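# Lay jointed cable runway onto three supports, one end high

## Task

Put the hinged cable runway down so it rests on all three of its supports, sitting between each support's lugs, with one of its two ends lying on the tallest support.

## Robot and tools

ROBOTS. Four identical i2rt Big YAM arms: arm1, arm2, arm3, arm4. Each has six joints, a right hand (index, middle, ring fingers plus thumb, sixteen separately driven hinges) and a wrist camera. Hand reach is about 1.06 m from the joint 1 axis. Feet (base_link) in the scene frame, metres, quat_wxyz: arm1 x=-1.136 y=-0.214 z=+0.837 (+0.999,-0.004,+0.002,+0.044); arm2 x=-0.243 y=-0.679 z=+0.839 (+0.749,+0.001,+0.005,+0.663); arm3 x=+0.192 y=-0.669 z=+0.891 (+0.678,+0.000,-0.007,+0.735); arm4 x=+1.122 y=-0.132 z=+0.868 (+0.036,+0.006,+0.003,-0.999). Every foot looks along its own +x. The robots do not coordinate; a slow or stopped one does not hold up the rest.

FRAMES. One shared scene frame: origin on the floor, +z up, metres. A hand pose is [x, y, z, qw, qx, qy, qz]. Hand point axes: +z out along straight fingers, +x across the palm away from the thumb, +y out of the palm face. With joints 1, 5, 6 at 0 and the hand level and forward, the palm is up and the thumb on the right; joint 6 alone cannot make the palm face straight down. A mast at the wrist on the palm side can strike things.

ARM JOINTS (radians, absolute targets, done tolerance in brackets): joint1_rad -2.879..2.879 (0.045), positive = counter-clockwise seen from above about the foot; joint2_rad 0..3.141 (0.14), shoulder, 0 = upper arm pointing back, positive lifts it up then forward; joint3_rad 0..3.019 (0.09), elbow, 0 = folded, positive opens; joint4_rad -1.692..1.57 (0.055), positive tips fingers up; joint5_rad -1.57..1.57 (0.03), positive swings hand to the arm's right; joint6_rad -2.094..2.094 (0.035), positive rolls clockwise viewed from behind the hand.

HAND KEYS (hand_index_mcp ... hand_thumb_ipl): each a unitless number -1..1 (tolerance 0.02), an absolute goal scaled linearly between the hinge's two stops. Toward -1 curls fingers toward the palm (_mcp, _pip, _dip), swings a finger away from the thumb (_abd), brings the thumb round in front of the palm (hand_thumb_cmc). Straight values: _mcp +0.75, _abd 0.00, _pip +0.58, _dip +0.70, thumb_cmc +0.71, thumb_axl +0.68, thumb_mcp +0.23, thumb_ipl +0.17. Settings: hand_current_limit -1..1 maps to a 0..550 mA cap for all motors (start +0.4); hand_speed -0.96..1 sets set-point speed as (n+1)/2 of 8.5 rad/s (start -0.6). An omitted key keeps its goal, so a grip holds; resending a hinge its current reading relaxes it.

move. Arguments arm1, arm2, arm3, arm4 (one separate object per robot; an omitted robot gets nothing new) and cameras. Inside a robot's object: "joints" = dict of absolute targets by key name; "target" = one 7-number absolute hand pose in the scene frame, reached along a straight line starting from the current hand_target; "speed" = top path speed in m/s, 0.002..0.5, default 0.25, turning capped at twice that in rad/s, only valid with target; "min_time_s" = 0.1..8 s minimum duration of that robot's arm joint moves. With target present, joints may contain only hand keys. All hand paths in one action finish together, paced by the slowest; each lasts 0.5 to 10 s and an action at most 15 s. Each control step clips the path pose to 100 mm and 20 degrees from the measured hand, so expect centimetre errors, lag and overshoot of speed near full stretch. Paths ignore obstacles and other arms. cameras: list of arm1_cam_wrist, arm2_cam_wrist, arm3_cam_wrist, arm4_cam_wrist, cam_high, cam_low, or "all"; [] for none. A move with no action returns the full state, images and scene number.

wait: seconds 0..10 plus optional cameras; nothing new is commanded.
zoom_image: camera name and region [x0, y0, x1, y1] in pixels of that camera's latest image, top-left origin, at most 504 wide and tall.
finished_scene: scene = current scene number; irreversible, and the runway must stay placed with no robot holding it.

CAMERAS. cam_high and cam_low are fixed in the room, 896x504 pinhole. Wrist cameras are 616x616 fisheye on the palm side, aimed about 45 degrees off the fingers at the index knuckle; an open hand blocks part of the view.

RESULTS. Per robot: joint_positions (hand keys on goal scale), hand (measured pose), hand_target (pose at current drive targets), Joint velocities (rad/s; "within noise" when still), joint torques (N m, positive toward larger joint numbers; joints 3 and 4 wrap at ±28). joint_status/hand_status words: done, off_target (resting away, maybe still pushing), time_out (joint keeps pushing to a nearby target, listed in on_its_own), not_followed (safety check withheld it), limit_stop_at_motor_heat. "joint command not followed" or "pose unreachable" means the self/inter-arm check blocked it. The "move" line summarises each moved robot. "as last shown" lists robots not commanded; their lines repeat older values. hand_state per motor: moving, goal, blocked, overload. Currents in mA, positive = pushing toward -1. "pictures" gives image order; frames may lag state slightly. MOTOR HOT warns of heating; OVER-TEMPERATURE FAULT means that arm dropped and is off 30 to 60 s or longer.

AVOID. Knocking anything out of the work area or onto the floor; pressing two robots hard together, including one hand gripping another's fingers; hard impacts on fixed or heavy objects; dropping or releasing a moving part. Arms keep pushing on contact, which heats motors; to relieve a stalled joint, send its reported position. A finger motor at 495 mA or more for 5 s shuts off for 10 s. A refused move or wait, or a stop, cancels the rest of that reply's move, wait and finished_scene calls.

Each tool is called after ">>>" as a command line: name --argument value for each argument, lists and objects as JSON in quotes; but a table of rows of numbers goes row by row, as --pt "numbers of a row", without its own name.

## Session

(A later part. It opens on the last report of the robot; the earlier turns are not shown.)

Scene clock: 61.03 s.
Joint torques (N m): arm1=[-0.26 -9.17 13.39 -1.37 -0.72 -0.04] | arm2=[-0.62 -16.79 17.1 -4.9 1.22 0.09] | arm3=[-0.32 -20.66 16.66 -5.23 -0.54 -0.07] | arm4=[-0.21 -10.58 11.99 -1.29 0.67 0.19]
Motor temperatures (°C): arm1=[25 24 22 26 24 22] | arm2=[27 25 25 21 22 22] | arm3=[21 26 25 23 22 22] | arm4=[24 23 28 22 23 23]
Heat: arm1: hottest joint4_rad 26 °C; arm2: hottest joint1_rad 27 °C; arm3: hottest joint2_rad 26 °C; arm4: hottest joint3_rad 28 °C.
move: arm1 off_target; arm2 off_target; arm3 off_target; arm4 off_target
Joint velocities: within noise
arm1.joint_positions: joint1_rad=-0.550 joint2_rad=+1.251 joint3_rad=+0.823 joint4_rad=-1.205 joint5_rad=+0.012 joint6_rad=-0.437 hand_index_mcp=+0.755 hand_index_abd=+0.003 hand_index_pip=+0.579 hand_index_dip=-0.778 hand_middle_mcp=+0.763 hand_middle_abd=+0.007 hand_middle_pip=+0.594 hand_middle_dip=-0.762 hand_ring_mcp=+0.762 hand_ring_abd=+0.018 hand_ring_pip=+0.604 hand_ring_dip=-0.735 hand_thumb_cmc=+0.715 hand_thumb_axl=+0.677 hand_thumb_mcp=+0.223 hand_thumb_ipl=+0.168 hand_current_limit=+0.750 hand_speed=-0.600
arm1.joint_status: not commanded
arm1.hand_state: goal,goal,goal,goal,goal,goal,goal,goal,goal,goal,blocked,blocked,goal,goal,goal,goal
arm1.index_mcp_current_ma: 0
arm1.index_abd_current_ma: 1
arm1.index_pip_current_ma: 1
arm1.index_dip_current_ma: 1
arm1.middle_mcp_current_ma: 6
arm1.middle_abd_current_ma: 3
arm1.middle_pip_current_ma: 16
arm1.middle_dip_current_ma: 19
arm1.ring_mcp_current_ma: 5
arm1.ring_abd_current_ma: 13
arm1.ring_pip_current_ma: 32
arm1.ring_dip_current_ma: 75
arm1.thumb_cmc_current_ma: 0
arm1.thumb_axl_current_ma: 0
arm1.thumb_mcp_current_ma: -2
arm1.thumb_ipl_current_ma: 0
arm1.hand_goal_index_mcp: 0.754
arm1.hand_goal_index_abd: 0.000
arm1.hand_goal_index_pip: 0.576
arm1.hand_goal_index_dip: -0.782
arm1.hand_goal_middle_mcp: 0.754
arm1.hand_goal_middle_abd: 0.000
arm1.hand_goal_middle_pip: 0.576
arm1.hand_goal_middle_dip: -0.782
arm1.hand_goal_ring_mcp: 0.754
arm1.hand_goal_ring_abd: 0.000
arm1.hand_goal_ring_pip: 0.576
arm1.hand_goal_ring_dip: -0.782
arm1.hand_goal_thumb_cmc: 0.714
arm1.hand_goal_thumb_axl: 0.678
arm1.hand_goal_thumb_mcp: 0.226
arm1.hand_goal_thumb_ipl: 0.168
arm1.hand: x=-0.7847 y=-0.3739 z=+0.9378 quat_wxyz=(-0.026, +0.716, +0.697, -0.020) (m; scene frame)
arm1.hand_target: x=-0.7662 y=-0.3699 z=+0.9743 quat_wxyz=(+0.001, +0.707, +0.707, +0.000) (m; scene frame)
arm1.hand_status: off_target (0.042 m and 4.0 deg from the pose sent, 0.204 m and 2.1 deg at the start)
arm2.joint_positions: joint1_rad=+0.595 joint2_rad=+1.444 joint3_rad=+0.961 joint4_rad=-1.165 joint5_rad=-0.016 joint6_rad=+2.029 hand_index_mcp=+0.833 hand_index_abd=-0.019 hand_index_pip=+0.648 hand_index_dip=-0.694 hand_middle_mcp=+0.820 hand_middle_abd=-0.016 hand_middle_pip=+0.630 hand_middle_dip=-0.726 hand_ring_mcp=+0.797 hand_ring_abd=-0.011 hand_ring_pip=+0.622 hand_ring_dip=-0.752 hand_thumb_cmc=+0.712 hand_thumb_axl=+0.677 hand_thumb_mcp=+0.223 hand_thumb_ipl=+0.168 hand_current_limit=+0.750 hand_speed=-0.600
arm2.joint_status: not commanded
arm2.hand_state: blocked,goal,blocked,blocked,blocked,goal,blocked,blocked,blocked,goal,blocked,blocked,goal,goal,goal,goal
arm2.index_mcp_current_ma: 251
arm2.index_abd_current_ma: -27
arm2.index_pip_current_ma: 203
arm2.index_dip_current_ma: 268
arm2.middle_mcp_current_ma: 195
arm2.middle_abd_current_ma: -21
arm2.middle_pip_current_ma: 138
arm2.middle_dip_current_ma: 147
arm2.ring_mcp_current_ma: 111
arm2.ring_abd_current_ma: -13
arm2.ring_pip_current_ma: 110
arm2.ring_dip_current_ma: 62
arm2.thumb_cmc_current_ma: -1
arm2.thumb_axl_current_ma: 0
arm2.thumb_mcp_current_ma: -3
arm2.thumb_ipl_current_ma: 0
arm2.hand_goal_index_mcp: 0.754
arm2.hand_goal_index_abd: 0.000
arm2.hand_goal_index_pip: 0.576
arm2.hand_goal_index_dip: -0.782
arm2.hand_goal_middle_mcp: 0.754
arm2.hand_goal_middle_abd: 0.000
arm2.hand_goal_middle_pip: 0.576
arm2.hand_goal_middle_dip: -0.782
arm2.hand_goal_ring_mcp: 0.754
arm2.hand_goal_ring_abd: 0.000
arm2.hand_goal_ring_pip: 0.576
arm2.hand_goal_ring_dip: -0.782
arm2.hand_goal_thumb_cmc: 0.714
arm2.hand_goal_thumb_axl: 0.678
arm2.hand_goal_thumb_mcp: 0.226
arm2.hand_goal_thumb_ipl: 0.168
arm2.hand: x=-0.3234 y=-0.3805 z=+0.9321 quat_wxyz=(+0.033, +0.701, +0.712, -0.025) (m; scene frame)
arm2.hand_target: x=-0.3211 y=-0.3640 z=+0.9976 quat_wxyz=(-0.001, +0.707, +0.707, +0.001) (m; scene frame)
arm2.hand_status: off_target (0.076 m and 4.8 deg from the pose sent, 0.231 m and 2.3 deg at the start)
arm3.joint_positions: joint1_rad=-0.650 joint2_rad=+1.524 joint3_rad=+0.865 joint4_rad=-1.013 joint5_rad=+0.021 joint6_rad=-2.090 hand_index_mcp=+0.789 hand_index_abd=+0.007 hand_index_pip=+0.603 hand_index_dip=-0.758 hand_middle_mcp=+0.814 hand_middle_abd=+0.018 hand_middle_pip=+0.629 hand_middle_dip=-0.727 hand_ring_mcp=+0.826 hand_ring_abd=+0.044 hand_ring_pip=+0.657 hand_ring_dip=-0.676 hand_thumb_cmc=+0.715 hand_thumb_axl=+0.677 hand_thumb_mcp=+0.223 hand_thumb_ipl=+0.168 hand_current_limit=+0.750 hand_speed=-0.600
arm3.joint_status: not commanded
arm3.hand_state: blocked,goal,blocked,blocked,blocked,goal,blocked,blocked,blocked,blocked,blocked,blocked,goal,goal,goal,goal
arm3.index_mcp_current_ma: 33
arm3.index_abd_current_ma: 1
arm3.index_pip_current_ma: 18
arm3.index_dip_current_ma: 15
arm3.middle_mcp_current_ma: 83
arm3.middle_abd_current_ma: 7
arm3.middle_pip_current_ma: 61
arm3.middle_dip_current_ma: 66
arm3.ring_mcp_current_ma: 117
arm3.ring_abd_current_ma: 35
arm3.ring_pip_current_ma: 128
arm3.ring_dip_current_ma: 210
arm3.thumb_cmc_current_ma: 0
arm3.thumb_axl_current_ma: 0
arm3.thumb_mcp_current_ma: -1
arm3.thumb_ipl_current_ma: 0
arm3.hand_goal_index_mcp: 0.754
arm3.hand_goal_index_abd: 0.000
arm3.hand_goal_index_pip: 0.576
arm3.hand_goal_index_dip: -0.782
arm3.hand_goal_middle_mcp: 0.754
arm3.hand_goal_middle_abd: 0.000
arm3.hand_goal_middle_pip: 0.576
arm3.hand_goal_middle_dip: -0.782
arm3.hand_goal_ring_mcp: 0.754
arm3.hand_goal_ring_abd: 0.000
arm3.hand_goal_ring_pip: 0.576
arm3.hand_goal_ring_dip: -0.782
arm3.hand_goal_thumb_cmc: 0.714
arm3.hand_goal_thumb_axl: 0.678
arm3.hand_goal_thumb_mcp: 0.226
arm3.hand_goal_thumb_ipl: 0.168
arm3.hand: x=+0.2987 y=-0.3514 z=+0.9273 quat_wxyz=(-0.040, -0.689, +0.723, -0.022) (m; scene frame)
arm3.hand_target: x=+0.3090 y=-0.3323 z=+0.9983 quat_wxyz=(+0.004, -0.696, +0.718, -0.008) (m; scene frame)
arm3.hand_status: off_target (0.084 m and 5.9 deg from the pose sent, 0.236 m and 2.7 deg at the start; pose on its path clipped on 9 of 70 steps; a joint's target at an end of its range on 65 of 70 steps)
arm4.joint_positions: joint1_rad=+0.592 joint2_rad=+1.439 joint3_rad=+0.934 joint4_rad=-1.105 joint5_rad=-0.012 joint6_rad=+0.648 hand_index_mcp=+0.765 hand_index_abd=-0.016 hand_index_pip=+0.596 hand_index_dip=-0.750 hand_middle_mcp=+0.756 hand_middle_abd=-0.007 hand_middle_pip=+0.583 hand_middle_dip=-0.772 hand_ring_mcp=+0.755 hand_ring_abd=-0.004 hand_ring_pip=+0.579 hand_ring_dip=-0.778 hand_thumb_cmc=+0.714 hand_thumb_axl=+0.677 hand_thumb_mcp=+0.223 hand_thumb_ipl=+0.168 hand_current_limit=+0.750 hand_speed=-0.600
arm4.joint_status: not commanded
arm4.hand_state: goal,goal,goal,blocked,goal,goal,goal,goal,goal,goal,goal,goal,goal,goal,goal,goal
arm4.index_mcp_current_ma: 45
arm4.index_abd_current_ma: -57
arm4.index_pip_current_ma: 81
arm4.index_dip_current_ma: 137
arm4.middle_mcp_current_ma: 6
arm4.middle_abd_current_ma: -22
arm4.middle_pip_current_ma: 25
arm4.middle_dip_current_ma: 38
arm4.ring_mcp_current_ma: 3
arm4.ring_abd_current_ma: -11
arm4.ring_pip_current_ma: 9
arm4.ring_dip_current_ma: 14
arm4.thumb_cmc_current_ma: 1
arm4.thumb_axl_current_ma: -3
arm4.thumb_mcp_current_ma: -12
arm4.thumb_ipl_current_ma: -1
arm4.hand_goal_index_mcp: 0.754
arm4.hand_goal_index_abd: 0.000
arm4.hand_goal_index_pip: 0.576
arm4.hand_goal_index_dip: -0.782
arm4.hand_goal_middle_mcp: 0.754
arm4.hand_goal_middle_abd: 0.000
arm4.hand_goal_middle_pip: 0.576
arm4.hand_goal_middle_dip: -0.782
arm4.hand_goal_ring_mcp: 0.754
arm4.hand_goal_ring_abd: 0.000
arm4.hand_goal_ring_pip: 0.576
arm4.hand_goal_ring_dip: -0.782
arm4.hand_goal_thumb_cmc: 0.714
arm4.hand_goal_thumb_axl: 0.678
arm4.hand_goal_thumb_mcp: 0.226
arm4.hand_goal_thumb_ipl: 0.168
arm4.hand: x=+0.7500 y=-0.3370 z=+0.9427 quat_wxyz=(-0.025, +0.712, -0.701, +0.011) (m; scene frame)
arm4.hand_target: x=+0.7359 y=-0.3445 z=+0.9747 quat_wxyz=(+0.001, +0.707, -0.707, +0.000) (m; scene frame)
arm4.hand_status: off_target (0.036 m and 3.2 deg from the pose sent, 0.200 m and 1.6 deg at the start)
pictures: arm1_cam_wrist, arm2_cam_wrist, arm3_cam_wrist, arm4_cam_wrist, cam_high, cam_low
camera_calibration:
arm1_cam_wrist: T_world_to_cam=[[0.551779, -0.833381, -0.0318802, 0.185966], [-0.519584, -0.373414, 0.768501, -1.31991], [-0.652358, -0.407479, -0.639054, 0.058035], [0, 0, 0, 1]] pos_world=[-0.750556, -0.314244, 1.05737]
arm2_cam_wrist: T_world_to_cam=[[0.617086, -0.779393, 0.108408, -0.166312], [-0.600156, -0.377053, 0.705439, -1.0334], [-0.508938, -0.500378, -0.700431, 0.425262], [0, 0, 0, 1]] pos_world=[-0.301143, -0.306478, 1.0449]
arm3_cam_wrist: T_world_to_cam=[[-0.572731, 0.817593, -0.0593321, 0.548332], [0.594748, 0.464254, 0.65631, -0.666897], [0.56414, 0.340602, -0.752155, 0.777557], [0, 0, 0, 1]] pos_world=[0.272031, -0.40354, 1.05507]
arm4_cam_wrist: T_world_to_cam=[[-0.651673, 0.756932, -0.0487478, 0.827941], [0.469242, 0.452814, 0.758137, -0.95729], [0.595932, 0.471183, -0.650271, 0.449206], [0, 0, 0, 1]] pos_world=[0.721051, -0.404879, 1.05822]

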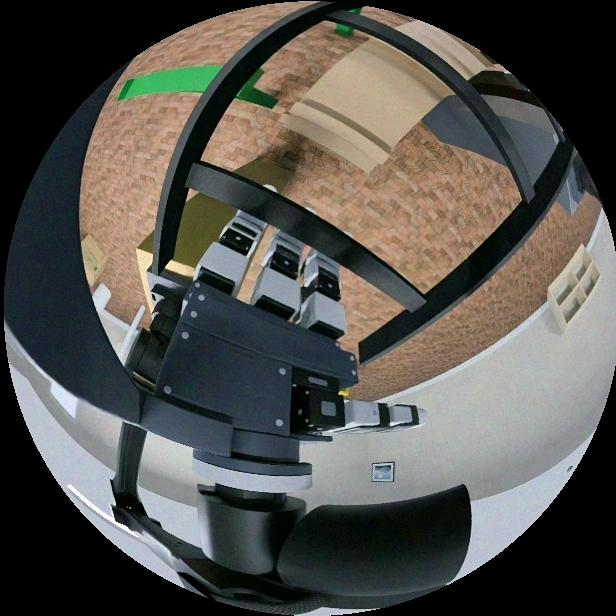

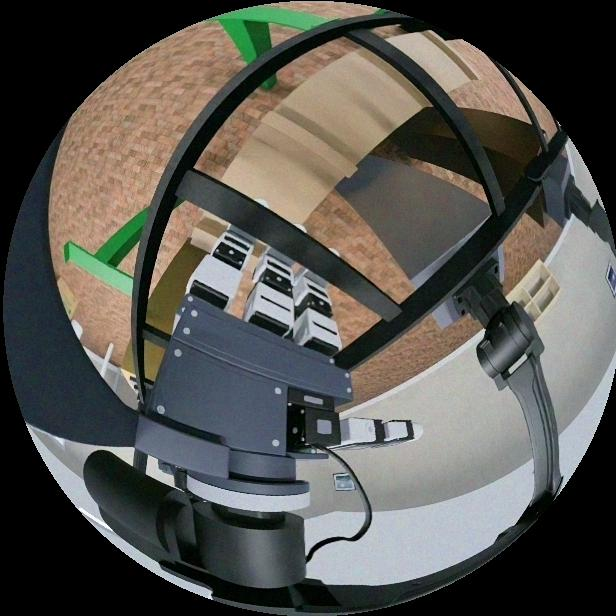

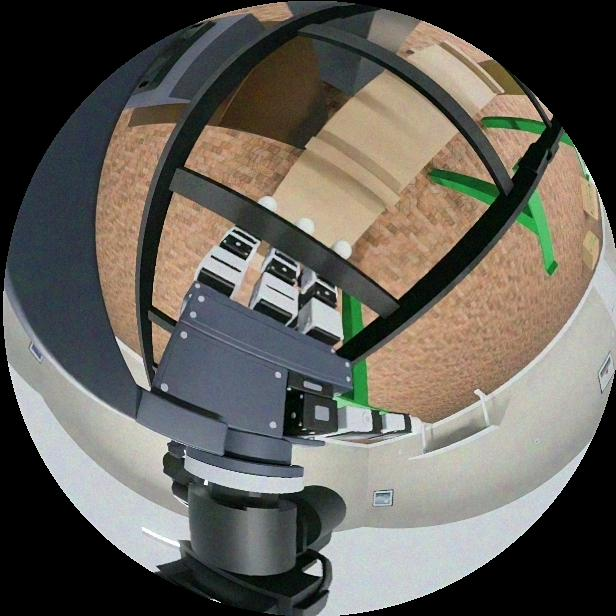

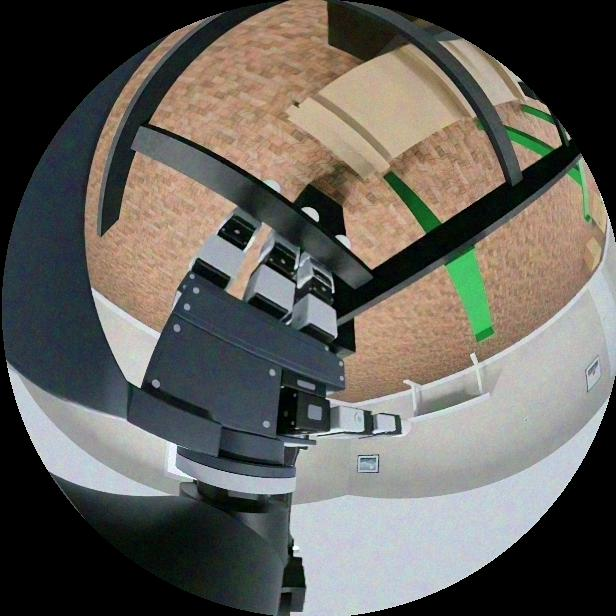

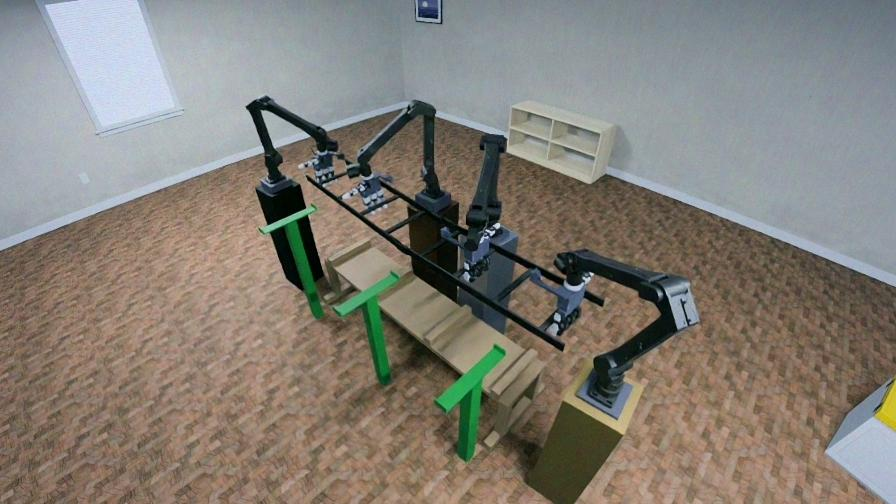

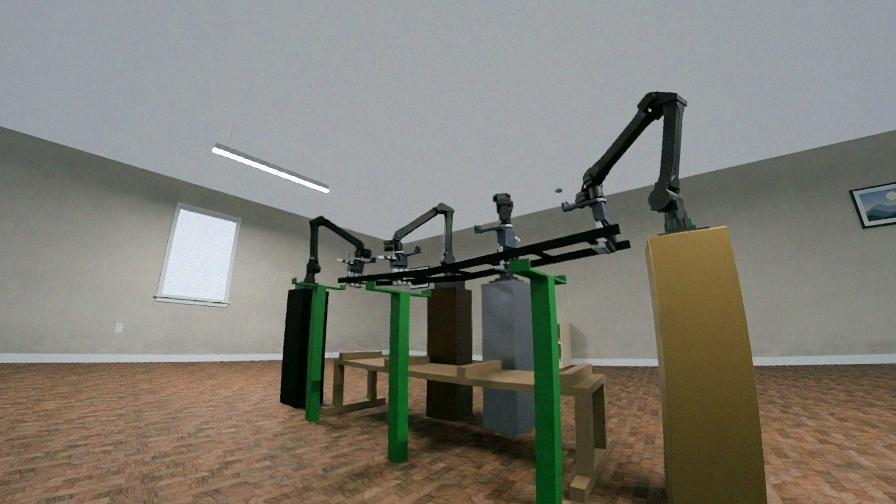

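>>> move --arm1 '{"target": [-0.760, -0.32, 0.988, 0, 0.7071, 0.7071, 0], "speed": 0.06}' --arm2 '{"target": [-0.321, -0.310, 1.018, 0, 0.7071, 0.7071, 0], "speed": 0.06}' --arm3 '{"target": [0.313, -0.280, 1.023, 0, 0.7071, -0.7071, 0], "speed": 0.06}' --arm4 '{"target": [0.733, -0.295, 0.984, 0, 0.7071, -0.7071, 0], "speed": 0.06}' --cameras '["cam_high", "cam_low"]'

Scene clock: 64.77 s.
Joint torques (N m): arm1=[0.32 -9.17 13.03 -0.68 -0.64 0.03] | arm2=[-0.91 -17.08 18.28 -4.55 1.05 0.03] | arm3=[0.56 -19.96 18.81 -4.53 -0.52 -0.13] | arm4=[-2.26 -11.05 9.16 -0.17 0.76 -0.02]
Motor temperatures (°C): arm1=[25 24 23 26 24 22] | arm2=[27 25 26 21 22 22] | arm3=[21 27 26 23 22 22] | arm4=[24 23 28 22 23 23]
Heat: arm1: hottest joint4_rad 26 °C; arm2: hottest joint1_rad 27 °C; arm3: hottest joint2_rad 27 °C; arm4: hottest joint3_rad 28 °C.
move: arm1 off_target; arm2 off_target; arm3 off_target; arm4 off_target
Joint velocities: within noise
arm1.joint_positions: joint1_rad=-0.402 joint2_rad=+1.208 joint3_rad=+0.823 joint4_rad=-1.267 joint5_rad=+0.009 joint6_rad=-0.289 hand_index_mcp=+0.756 hand_index_abd=+0.003 hand_index_pip=+0.579 hand_index_dip=-0.778 hand_middle_mcp=+0.767 hand_middle_abd=+0.008 hand_middle_pip=+0.593 hand_middle_dip=-0.762 hand_ring_mcp=+0.763 hand_ring_abd=+0.018 hand_ring_pip=+0.604 hand_ring_dip=-0.735 hand_thumb_cmc=+0.715 hand_thumb_axl=+0.677 hand_thumb_mcp=+0.223 hand_thumb_ipl=+0.168 hand_current_limit=+0.750 hand_speed=-0.600
arm1.joint_status: not commanded
arm1.hand_state: goal,goal,goal,goal,goal,goal,goal,goal,goal,goal,blocked,blocked,goal,goal,goal,goal
arm1.index_mcp_current_ma: 1
arm1.index_abd_current_ma: 1
arm1.index_pip_current_ma: 1
arm1.index_dip_current_ma: 1
arm1.middle_mcp_current_ma: 10
arm1.middle_abd_current_ma: 3
arm1.middle_pip_current_ma: 15
arm1.middle_dip_current_ma: 19
arm1.ring_mcp_current_ma: 6
arm1.ring_abd_current_ma: 14
arm1.ring_pip_current_ma: 33
arm1.ring_dip_current_ma: 75
arm1.thumb_cmc_current_ma: 0
arm1.thumb_axl_current_ma: 0
arm1.thumb_mcp_current_ma: -2
arm1.thumb_ipl_current_ma: 0
arm1.hand_goal_index_mcp: 0.754
arm1.hand_goal_index_abd: 0.000
arm1.hand_goal_index_pip: 0.576
arm1.hand_goal_index_dip: -0.782
arm1.hand_goal_middle_mcp: 0.754
arm1.hand_goal_middle_abd: 0.000
arm1.hand_goal_middle_pip: 0.576
arm1.hand_goal_middle_dip: -0.782
arm1.hand_goal_ring_mcp: 0.754
arm1.hand_goal_ring_abd: 0.000
arm1.hand_goal_ring_pip: 0.576
arm1.hand_goal_ring_dip: -0.782
arm1.hand_goal_thumb_cmc: 0.714
arm1.hand_goal_thumb_axl: 0.678
arm1.hand_goal_thumb_mcp: 0.226
arm1.hand_goal_thumb_ipl: 0.168
arm1.hand: x=-0.7812 y=-0.3281 z=+0.9489 quat_wxyz=(-0.031, +0.716, +0.697, -0.027) (m; scene frame)
arm1.hand_target: x=-0.7616 y=-0.3200 z=+0.9873 quat_wxyz=(+0.000, +0.707, +0.707, +0.000) (m; scene frame)
arm1.hand_status: off_target (0.045 m and 5.0 deg from the pose sent, 0.078 m and 4.0 deg at the start)
arm2.joint_positions: joint1_rad=+0.545 joint2_rad=+1.529 joint3_rad=+1.092 joint4_rad=-1.219 joint5_rad=-0.011 joint6_rad=+1.980 hand_index_mcp=+0.834 hand_index_abd=-0.020 hand_index_pip=+0.650 hand_index_dip=-0.691 hand_middle_mcp=+0.820 hand_middle_abd=-0.016 hand_middle_pip=+0.630 hand_middle_dip=-0.728 hand_ring_mcp=+0.797 hand_ring_abd=-0.011 hand_ring_pip=+0.614 hand_ring_dip=-0.755 hand_thumb_cmc=+0.712 hand_thumb_axl=+0.677 hand_thumb_mcp=+0.223 hand_thumb_ipl=+0.168 hand_current_limit=+0.750 hand_speed=-0.600
arm2.joint_status: not commanded
arm2.hand_state: blocked,goal,blocked,blocked,blocked,goal,blocked,blocked,blocked,goal,blocked,blocked,goal,goal,goal,goal
arm2.index_mcp_current_ma: 256
arm2.index_abd_current_ma: -29
arm2.index_pip_current_ma: 211
arm2.index_dip_current_ma: 282
arm2.middle_mcp_current_ma: 195
arm2.middle_abd_current_ma: -22
arm2.middle_pip_current_ma: 138
arm2.middle_dip_current_ma: 140
arm2.ring_mcp_current_ma: 111
arm2.ring_abd_current_ma: -13
arm2.ring_pip_current_ma: 85
arm2.ring_dip_current_ma: 54
arm2.thumb_cmc_current_ma: -1
arm2.thumb_axl_current_ma: 0
arm2.thumb_mcp_current_ma: -3
arm2.thumb_ipl_current_ma: 0
arm2.hand_goal_index_mcp: 0.754
arm2.hand_goal_index_abd: 0.000
arm2.hand_goal_index_pip: 0.576
arm2.hand_goal_index_dip: -0.782
arm2.hand_goal_middle_mcp: 0.754
arm2.hand_goal_middle_abd: 0.000
arm2.hand_goal_middle_pip: 0.576
arm2.hand_goal_middle_dip: -0.782
arm2.hand_goal_ring_mcp: 0.754
arm2.hand_goal_ring_abd: 0.000
arm2.hand_goal_ring_pip: 0.576
arm2.hand_goal_ring_dip: -0.782
arm2.hand_goal_thumb_cmc: 0.714
arm2.hand_goal_thumb_axl: 0.678
arm2.hand_goal_thumb_mcp: 0.226
arm2.hand_goal_thumb_ipl: 0.168
arm2.hand: x=-0.3219 y=-0.3371 z=+0.9450 quat_wxyz=(+0.037, +0.701, +0.712, -0.026) (m; scene frame)
arm2.hand_target: x=-0.3191 y=-0.3155 z=+1.0128 quat_wxyz=(-0.002, +0.707, +0.707, +0.002) (m; scene frame)
arm2.hand_status: off_target (0.078 m and 5.2 deg from the pose sent, 0.111 m and 4.9 deg at the start)
arm3.joint_positions: joint1_rad=-0.608 joint2_rad=+1.591 joint3_rad=+0.990 joint4_rad=-1.087 joint5_rad=+0.001 joint6_rad=-2.061 hand_index_mcp=+0.787 hand_index_abd=+0.005 hand_index_pip=+0.601 hand_index_dip=-0.759 hand_middle_mcp=+0.816 hand_middle_abd=+0.018 hand_middle_pip=+0.629 hand_middle_dip=-0.727 hand_ring_mcp=+0.825 hand_ring_abd=+0.044 hand_ring_pip=+0.657 hand_ring_dip=-0.669 hand_thumb_cmc=+0.715 hand_thumb_axl=+0.677 hand_thumb_mcp=+0.223 hand_thumb_ipl=+0.168 hand_current_limit=+0.750 hand_speed=-0.600
arm3.joint_status: not commanded
arm3.hand_state: blocked,goal,blocked,blocked,blocked,goal,blocked,blocked,blocked,blocked,blocked,blocked,goal,goal,goal,goal
arm3.index_mcp_current_ma: 29
arm3.index_abd_current_ma: 1
arm3.index_pip_current_ma: 16
arm3.index_dip_current_ma: 13
arm3.middle_mcp_current_ma: 90
arm3.middle_abd_current_ma: 7
arm3.middle_pip_current_ma: 61
arm3.middle_dip_current_ma: 64
arm3.ring_mcp_current_ma: 115
arm3.ring_abd_current_ma: 35
arm3.ring_pip_current_ma: 128
arm3.ring_dip_current_ma: 236
arm3.thumb_cmc_current_ma: 0
arm3.thumb_axl_current_ma: 0
arm3.thumb_mcp_current_ma: -1
arm3.thumb_ipl_current_ma: 0
arm3.hand_goal_index_mcp: 0.754
arm3.hand_goal_index_abd: 0.000
arm3.hand_goal_index_pip: 0.576
arm3.hand_goal_index_dip: -0.782
arm3.hand_goal_middle_mcp: 0.754
arm3.hand_goal_middle_abd: 0.000
arm3.hand_goal_middle_pip: 0.576
arm3.hand_goal_middle_dip: -0.782
arm3.hand_goal_ring_mcp: 0.754
arm3.hand_goal_ring_abd: 0.000
arm3.hand_goal_ring_pip: 0.576
arm3.hand_goal_ring_dip: -0.782
arm3.hand_goal_thumb_cmc: 0.714
arm3.hand_goal_thumb_axl: 0.678
arm3.hand_goal_thumb_mcp: 0.226
arm3.hand_goal_thumb_ipl: 0.168
arm3.hand: x=+0.3004 y=-0.3127 z=+0.9439 quat_wxyz=(-0.049, -0.693, +0.719, -0.016) (m; scene frame)
arm3.hand_target: x=+0.3093 y=-0.2850 z=+1.0177 quat_wxyz=(+0.002, -0.707, +0.708, +0.001) (m; scene frame)
arm3.hand_status: off_target (0.087 m and 6.2 deg from the pose sent, 0.120 m and 5.9 deg at the start)
arm4.joint_positions: joint1_rad=+0.499 joint2_rad=+1.370 joint3_rad=+0.919 joint4_rad=-1.161 joint5_rad=-0.014 joint6_rad=+0.562 hand_index_mcp=+0.782 hand_index_abd=-0.016 hand_index_pip=+0.599 hand_index_dip=-0.750 hand_middle_mcp=+0.768 hand_middle_abd=-0.004 hand_middle_pip=+0.586 hand_middle_dip=-0.770 hand_ring_mcp=+0.755 hand_ring_abd=-0.003 hand_ring_pip=+0.578 hand_ring_dip=-0.778 hand_thumb_cmc=+0.714 hand_thumb_axl=+0.677 hand_thumb_mcp=+0.223 hand_thumb_ipl=+0.168 hand_current_limit=+0.750 hand_speed=-0.600
arm4.joint_status: not commanded
arm4.hand_state: blocked,goal,blocked,blocked,goal,goal,goal,goal,goal,goal,goal,goal,goal,goal,goal,goal
arm4.index_mcp_current_ma: 126
arm4.index_abd_current_ma: -57
arm4.index_pip_current_ma: 96
arm4.index_dip_current_ma: 137
arm4.middle_mcp_current_ma: 59
arm4.middle_abd_current_ma: -14
arm4.middle_pip_current_ma: 39
arm4.middle_dip_current_ma: 49
arm4.ring_mcp_current_ma: 2
arm4.ring_abd_current_ma: -11
arm4.ring_pip_current_ma: 9
arm4.ring_dip_current_ma: 14
arm4.thumb_cmc_current_ma: 1
arm4.thumb_axl_current_ma: -3
arm4.thumb_mcp_current_ma: -12
arm4.thumb_ipl_current_ma: -1
arm4.hand_goal_index_mcp: 0.754
arm4.hand_goal_index_abd: 0.000
arm4.hand_goal_index_pip: 0.576
arm4.hand_goal_index_dip: -0.782
arm4.hand_goal_middle_mcp: 0.754
arm4.hand_goal_middle_abd: 0.000
arm4.hand_goal_middle_pip: 0.576
arm4.hand_goal_middle_dip: -0.782
arm4.hand_goal_ring_mcp: 0.754
arm4.hand_goal_ring_abd: 0.000
arm4.hand_goal_ring_pip: 0.576
arm4.hand_goal_ring_dip: -0.782
arm4.hand_goal_thumb_cmc: 0.714
arm4.hand_goal_thumb_axl: 0.678
arm4.hand_goal_thumb_mcp: 0.226
arm4.hand_goal_thumb_ipl: 0.168
arm4.hand: x=+0.7454 y=-0.2998 z=+0.9610 quat_wxyz=(-0.025, +0.710, -0.704, +0.014) (m; scene frame)
arm4.hand_target: x=+0.7335 y=-0.2949 z=+0.9838 quat_wxyz=(+0.000, +0.707, -0.707, +0.000) (m; scene frame)
arm4.hand_status: off_target (0.027 m and 3.3 deg from the pose sent, 0.061 m and 3.2 deg at the start)
pictures: cam_high, cam_low

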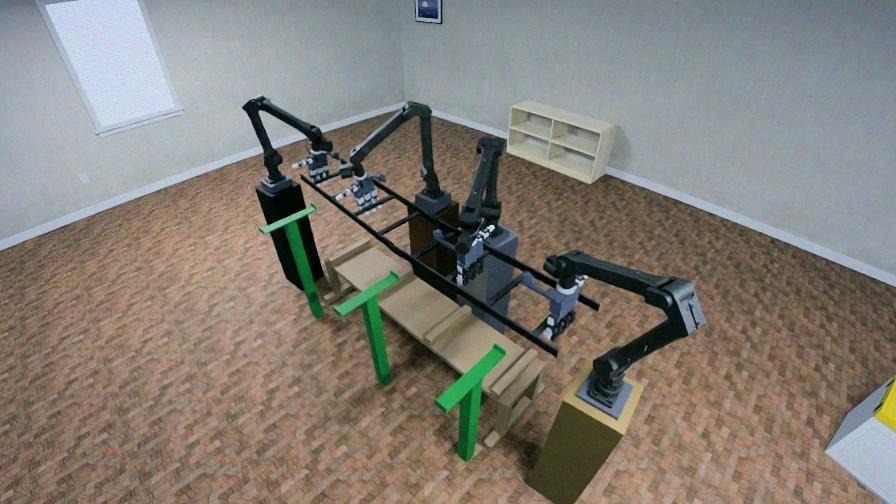

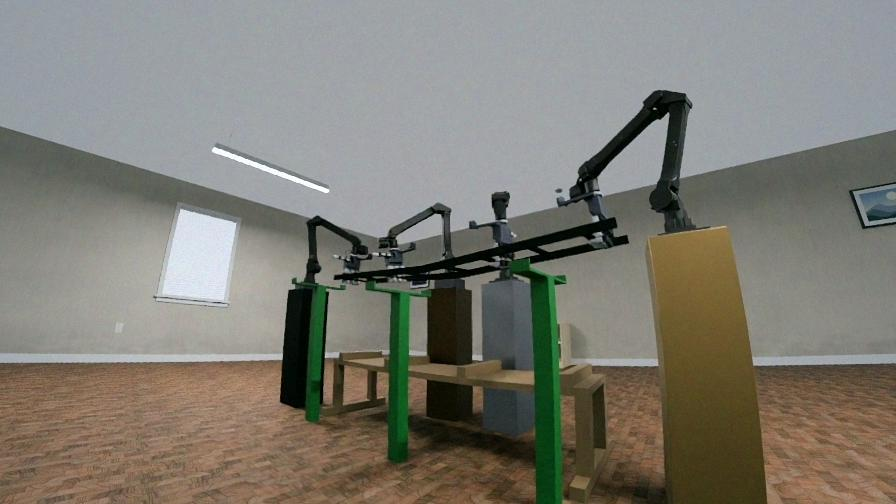

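>>> move --arm1 '{"target": [-0.756, -0.265, 0.988, 0, 0.7071, 0.7071, 0], "speed": 0.06}' --arm2 '{"target": [-0.318, -0.252, 1.025, 0, 0.7071, 0.7071, 0], "speed": 0.06}' --arm3 '{"target": [0.314, -0.225, 1.030, 0, 0.7071, -0.7071, 0], "speed": 0.06}' --arm4 '{"target": [0.733, -0.24, 0.980, 0, 0.7071, -0.7071, 0], "speed": 0.06}' --cameras '["cam_high", "cam_low"]'

Scene clock: 67.30 s.
Joint torques (N m): arm1=[0.15 -9.17 11.88 -0.2 -0.5 0.1] | arm2=[-0.73 -20.07 18.99 -4.31 0.97 0.06] | arm3=[0.44 -23.88 19.07 -4.75 -0.59 -0.12] | arm4=[-1.9 -9.82 9.24 0.02 0.77 -0.06]
Motor temperatures (°C): arm1=[25 24 24 26 24 22] | arm2=[27 25 27 21 22 22] | arm3=[21 27 26 23 22 22] | arm4=[24 23 29 22 23 23]
Heat: arm1: hottest joint4_rad 26 °C; arm2: hottest joint1_rad 27 °C; arm3: hottest joint2_rad 27 °C; arm4: hottest joint3_rad 29 °C.
move: arm1 off_target; arm2 off_target; arm3 off_target; arm4 off_target
Joint velocities: within noise
arm1.joint_positions: joint1_rad=-0.217 joint2_rad=+1.190 joint3_rad=+0.823 joint4_rad=-1.286 joint5_rad=+0.006 joint6_rad=-0.112 hand_index_mcp=+0.757 hand_index_abd=+0.003 hand_index_pip=+0.581 hand_index_dip=-0.776 hand_middle_mcp=+0.773 hand_middle_abd=+0.005 hand_middle_pip=+0.593 hand_middle_dip=-0.762 hand_ring_mcp=+0.772 hand_ring_abd=+0.018 hand_ring_pip=+0.606 hand_ring_dip=-0.735 hand_thumb_cmc=+0.715 hand_thumb_axl=+0.677 hand_thumb_mcp=+0.223 hand_thumb_ipl=+0.168 hand_current_limit=+0.750 hand_speed=-0.600
arm1.joint_status: not commanded
arm1.hand_state: goal,goal,goal,goal,goal,goal,goal,goal,goal,goal,blocked,blocked,goal,goal,goal,goal
arm1.index_mcp_current_ma: 1
arm1.index_abd_current_ma: 1
arm1.index_pip_current_ma: 2
arm1.index_dip_current_ma: 3
arm1.middle_mcp_current_ma: 20
arm1.middle_abd_current_ma: 2
arm1.middle_pip_current_ma: 15
arm1.middle_dip_current_ma: 19
arm1.ring_mcp_current_ma: 18
arm1.ring_abd_current_ma: 14
arm1.ring_pip_current_ma: 37
arm1.ring_dip_current_ma: 75
arm1.thumb_cmc_current_ma: 0
arm1.thumb_axl_current_ma: 0
arm1.thumb_mcp_current_ma: -2
arm1.thumb_ipl_current_ma: 0
arm1.hand_goal_index_mcp: 0.754
arm1.hand_goal_index_abd: 0.000
arm1.hand_goal_index_pip: 0.576
arm1.hand_goal_index_dip: -0.782
arm1.hand_goal_middle_mcp: 0.754
arm1.hand_goal_middle_abd: 0.000
arm1.hand_goal_middle_pip: 0.576
arm1.hand_goal_middle_dip: -0.782
arm1.hand_goal_ring_mcp: 0.754
arm1.hand_goal_ring_abd: 0.000
arm1.hand_goal_ring_pip: 0.576
arm1.hand_goal_ring_dip: -0.782
arm1.hand_goal_thumb_cmc: 0.714
arm1.hand_goal_thumb_axl: 0.678
arm1.hand_goal_thumb_mcp: 0.226
arm1.hand_goal_thumb_ipl: 0.168
arm1.hand: x=-0.7732 y=-0.2747 z=+0.9534 quat_wxyz=(-0.028, +0.713, +0.700, -0.031) (m; scene frame)
arm1.hand_target: x=-0.7572 y=-0.2653 z=+0.9875 quat_wxyz=(+0.000, +0.707, +0.707, +0.000) (m; scene frame)
arm1.hand_status: off_target (0.040 m and 4.9 deg from the pose sent, 0.078 m and 5.0 deg at the start)
arm2.joint_positions: joint1_rad=+0.489 joint2_rad=+1.665 joint3_rad=+1.245 joint4_rad=-1.262 joint5_rad=-0.010 joint6_rad=+1.922 hand_index_mcp=+0.835 hand_index_abd=-0.021 hand_index_pip=+0.652 hand_index_dip=-0.683 hand_middle_mcp=+0.820 hand_middle_abd=-0.016 hand_middle_pip=+0.630 hand_middle_dip=-0.728 hand_ring_mcp=+0.797 hand_ring_abd=-0.010 hand_ring_pip=+0.609 hand_ring_dip=-0.761 hand_thumb_cmc=+0.712 hand_thumb_axl=+0.677 hand_thumb_mcp=+0.223 hand_thumb_ipl=+0.168 hand_current_limit=+0.750 hand_speed=-0.600
arm2.joint_status: not commanded
arm2.hand_state: blocked,blocked,blocked,blocked,blocked,goal,blocked,blocked,blocked,goal,blocked,blocked,goal,goal,goal,goal
arm2.index_mcp_current_ma: 257
arm2.index_abd_current_ma: -31
arm2.index_pip_current_ma: 217
arm2.index_dip_current_ma: 316
arm2.middle_mcp_current_ma: 195
arm2.middle_abd_current_ma: -22
arm2.middle_pip_current_ma: 138
arm2.middle_dip_current_ma: 140
arm2.ring_mcp_current_ma: 109
arm2.ring_abd_current_ma: -12
arm2.ring_pip_current_ma: 69
arm2.ring_dip_current_ma: 39
arm2.thumb_cmc_current_ma: -1
arm2.thumb_axl_current_ma: 0
arm2.thumb_mcp_current_ma: -3
arm2.thumb_ipl_current_ma: 0
arm2.hand_goal_index_mcp: 0.754
arm2.hand_goal_index_abd: 0.000
arm2.hand_goal_index_pip: 0.576
arm2.hand_goal_index_dip: -0.782
arm2.hand_goal_middle_mcp: 0.754
arm2.hand_goal_middle_abd: 0.000
arm2.hand_goal_middle_pip: 0.576
arm2.hand_goal_middle_dip: -0.782
arm2.hand_goal_ring_mcp: 0.754
arm2.hand_goal_ring_abd: 0.000
arm2.hand_goal_ring_pip: 0.576
arm2.hand_goal_ring_dip: -0.782
arm2.hand_goal_thumb_cmc: 0.714
arm2.hand_goal_thumb_axl: 0.678
arm2.hand_goal_thumb_mcp: 0.226
arm2.hand_goal_thumb_ipl: 0.168
arm2.hand: x=-0.3182 y=-0.2839 z=+0.9416 quat_wxyz=(+0.048, +0.700, +0.712, -0.032) (m; scene frame)
arm2.hand_target: x=-0.3156 y=-0.2597 z=+1.0200 quat_wxyz=(-0.001, +0.707, +0.707, +0.002) (m; scene frame)
arm2.hand_status: off_target (0.089 m and 6.7 deg from the pose sent, 0.117 m and 5.2 deg at the start)
arm3.joint_positions: joint1_rad=-0.552 joint2_rad=+1.719 joint3_rad=+1.135 joint4_rad=-1.118 joint5_rad=+0.002 joint6_rad=-2.007 hand_index_mcp=+0.788 hand_index_abd=+0.005 hand_index_pip=+0.601 hand_index_dip=-0.761 hand_middle_mcp=+0.817 hand_middle_abd=+0.018 hand_middle_pip=+0.629 hand_middle_dip=-0.727 hand_ring_mcp=+0.825 hand_ring_abd=+0.044 hand_ring_pip=+0.657 hand_ring_dip=-0.666 hand_thumb_cmc=+0.715 hand_thumb_axl=+0.677 hand_thumb_mcp=+0.223 hand_thumb_ipl=+0.168 hand_current_limit=+0.750 hand_speed=-0.600
arm3.joint_status: not commanded
arm3.hand_state: blocked,goal,blocked,blocked,blocked,goal,blocked,blocked,blocked,blocked,blocked,blocked,goal,goal,goal,goal
arm3.index_mcp_current_ma: 31
arm3.index_abd_current_ma: 1
arm3.index_pip_current_ma: 16
arm3.index_dip_current_ma: 11
arm3.middle_mcp_current_ma: 93
arm3.middle_abd_current_ma: 7
arm3.middle_pip_current_ma: 61
arm3.middle_dip_current_ma: 64
arm3.ring_mcp_current_ma: 115
arm3.ring_abd_current_ma: 35
arm3.ring_pip_current_ma: 128
arm3.ring_dip_current_ma: 246
arm3.thumb_cmc_current_ma: 0
arm3.thumb_axl_current_ma: 0
arm3.thumb_mcp_current_ma: -1
arm3.thumb_ipl_current_ma: 0
arm3.hand_goal_index_mcp: 0.754
arm3.hand_goal_index_abd: 0.000
arm3.hand_goal_index_pip: 0.576
arm3.hand_goal_index_dip: -0.782
arm3.hand_goal_middle_mcp: 0.754
arm3.hand_goal_middle_abd: 0.000
arm3.hand_goal_middle_pip: 0.576
arm3.hand_goal_middle_dip: -0.782
arm3.hand_goal_ring_mcp: 0.754
arm3.hand_goal_ring_abd: 0.000
arm3.hand_goal_ring_pip: 0.576
arm3.hand_goal_ring_dip: -0.782
arm3.hand_goal_thumb_cmc: 0.714
arm3.hand_goal_thumb_axl: 0.678
arm3.hand_goal_thumb_mcp: 0.226
arm3.hand_goal_thumb_ipl: 0.168
arm3.hand: x=+0.3034 y=-0.2601 z=+0.9372 quat_wxyz=(-0.054, -0.694, +0.718, -0.022) (m; scene frame)
arm3.hand_target: x=+0.3099 y=-0.2318 z=+1.0241 quat_wxyz=(+0.003, -0.707, +0.707, +0.002) (m; scene frame)
arm3.hand_status: off_target (0.100 m and 7.0 deg from the pose sent, 0.124 m and 6.2 deg at the start; pose on its path clipped on 6 of 57 steps)
arm4.joint_positions: joint1_rad=+0.354 joint2_rad=+1.303 joint3_rad=+0.848 joint4_rad=-1.161 joint5_rad=-0.016 joint6_rad=+0.420 hand_index_mcp=+0.787 hand_index_abd=-0.016 hand_index_pip=+0.601 hand_index_dip=-0.750 hand_middle_mcp=+0.770 hand_middle_abd=-0.004 hand_middle_pip=+0.589 hand_middle_dip=-0.769 hand_ring_mcp=+0.755 hand_ring_abd=-0.003 hand_ring_pip=+0.578 hand_ring_dip=-0.778 hand_thumb_cmc=+0.714 hand_thumb_axl=+0.677 hand_thumb_mcp=+0.223 hand_thumb_ipl=+0.168 hand_current_limit=+0.750 hand_speed=-0.600
arm4.joint_status: not commanded
arm4.hand_state: blocked,goal,blocked,blocked,goal,goal,goal,goal,goal,goal,goal,goal,goal,goal,goal,goal
arm4.index_mcp_current_ma: 147
arm4.index_abd_current_ma: -56
arm4.index_pip_current_ma: 103
arm4.index_dip_current_ma: 137
arm4.middle_mcp_current_ma: 68
arm4.middle_abd_current_ma: -12
arm4.middle_pip_current_ma: 50
arm4.middle_dip_current_ma: 54
arm4.ring_mcp_current_ma: 2
arm4.ring_abd_current_ma: -10
arm4.ring_pip_current_ma: 9
arm4.ring_dip_current_ma: 14
arm4.thumb_cmc_current_ma: 1
arm4.thumb_axl_current_ma: -3
arm4.thumb_mcp_current_ma: -12
arm4.thumb_ipl_current_ma: -1
arm4.hand_goal_index_mcp: 0.754
arm4.hand_goal_index_abd: 0.000
arm4.hand_goal_index_pip: 0.576
arm4.hand_goal_index_dip: -0.782
arm4.hand_goal_middle_mcp: 0.754
arm4.hand_goal_middle_abd: 0.000
arm4.hand_goal_middle_pip: 0.576
arm4.hand_goal_middle_dip: -0.782
arm4.hand_goal_ring_mcp: 0.754
arm4.hand_goal_ring_abd: 0.000
arm4.hand_goal_ring_pip: 0.576
arm4.hand_goal_ring_dip: -0.782
arm4.hand_goal_thumb_cmc: 0.714
arm4.hand_goal_thumb_axl: 0.678
arm4.hand_goal_thumb_mcp: 0.226
arm4.hand_goal_thumb_ipl: 0.168
arm4.hand: x=+0.7462 y=-0.2444 z=+0.9578 quat_wxyz=(-0.025, +0.708, -0.705, +0.018) (m; scene frame)
arm4.hand_target: x=+0.7336 y=-0.2399 z=+0.9799 quat_wxyz=(+0.000, +0.707, -0.707, +0.000) (m; scene frame)
arm4.hand_status: off_target (0.026 m and 3.5 deg from the pose sent, 0.064 m and 3.3 deg at the start)
pictures: cam_high, cam_low

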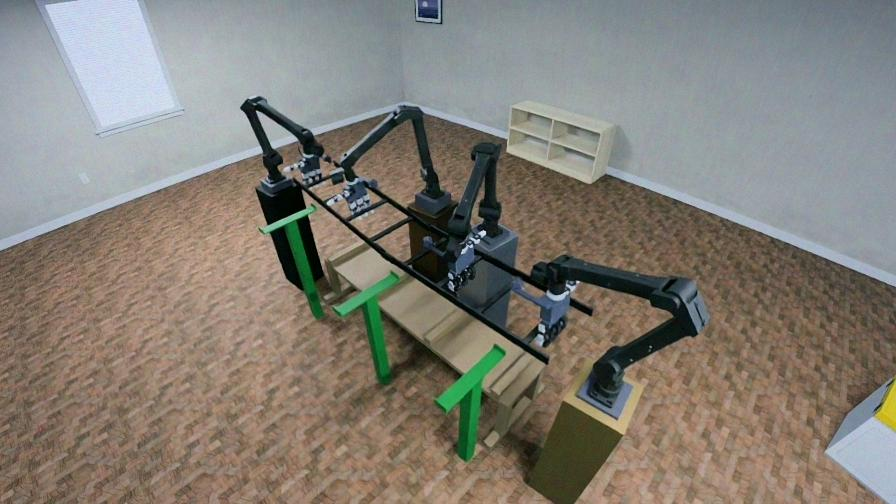

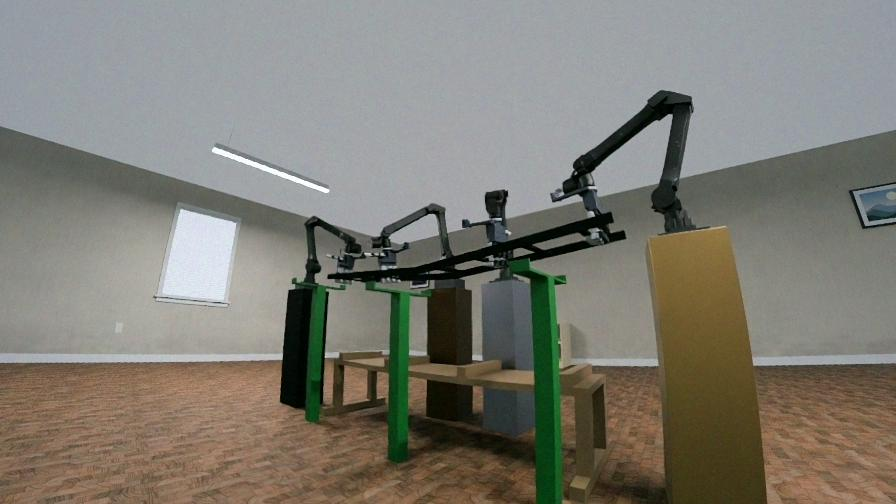

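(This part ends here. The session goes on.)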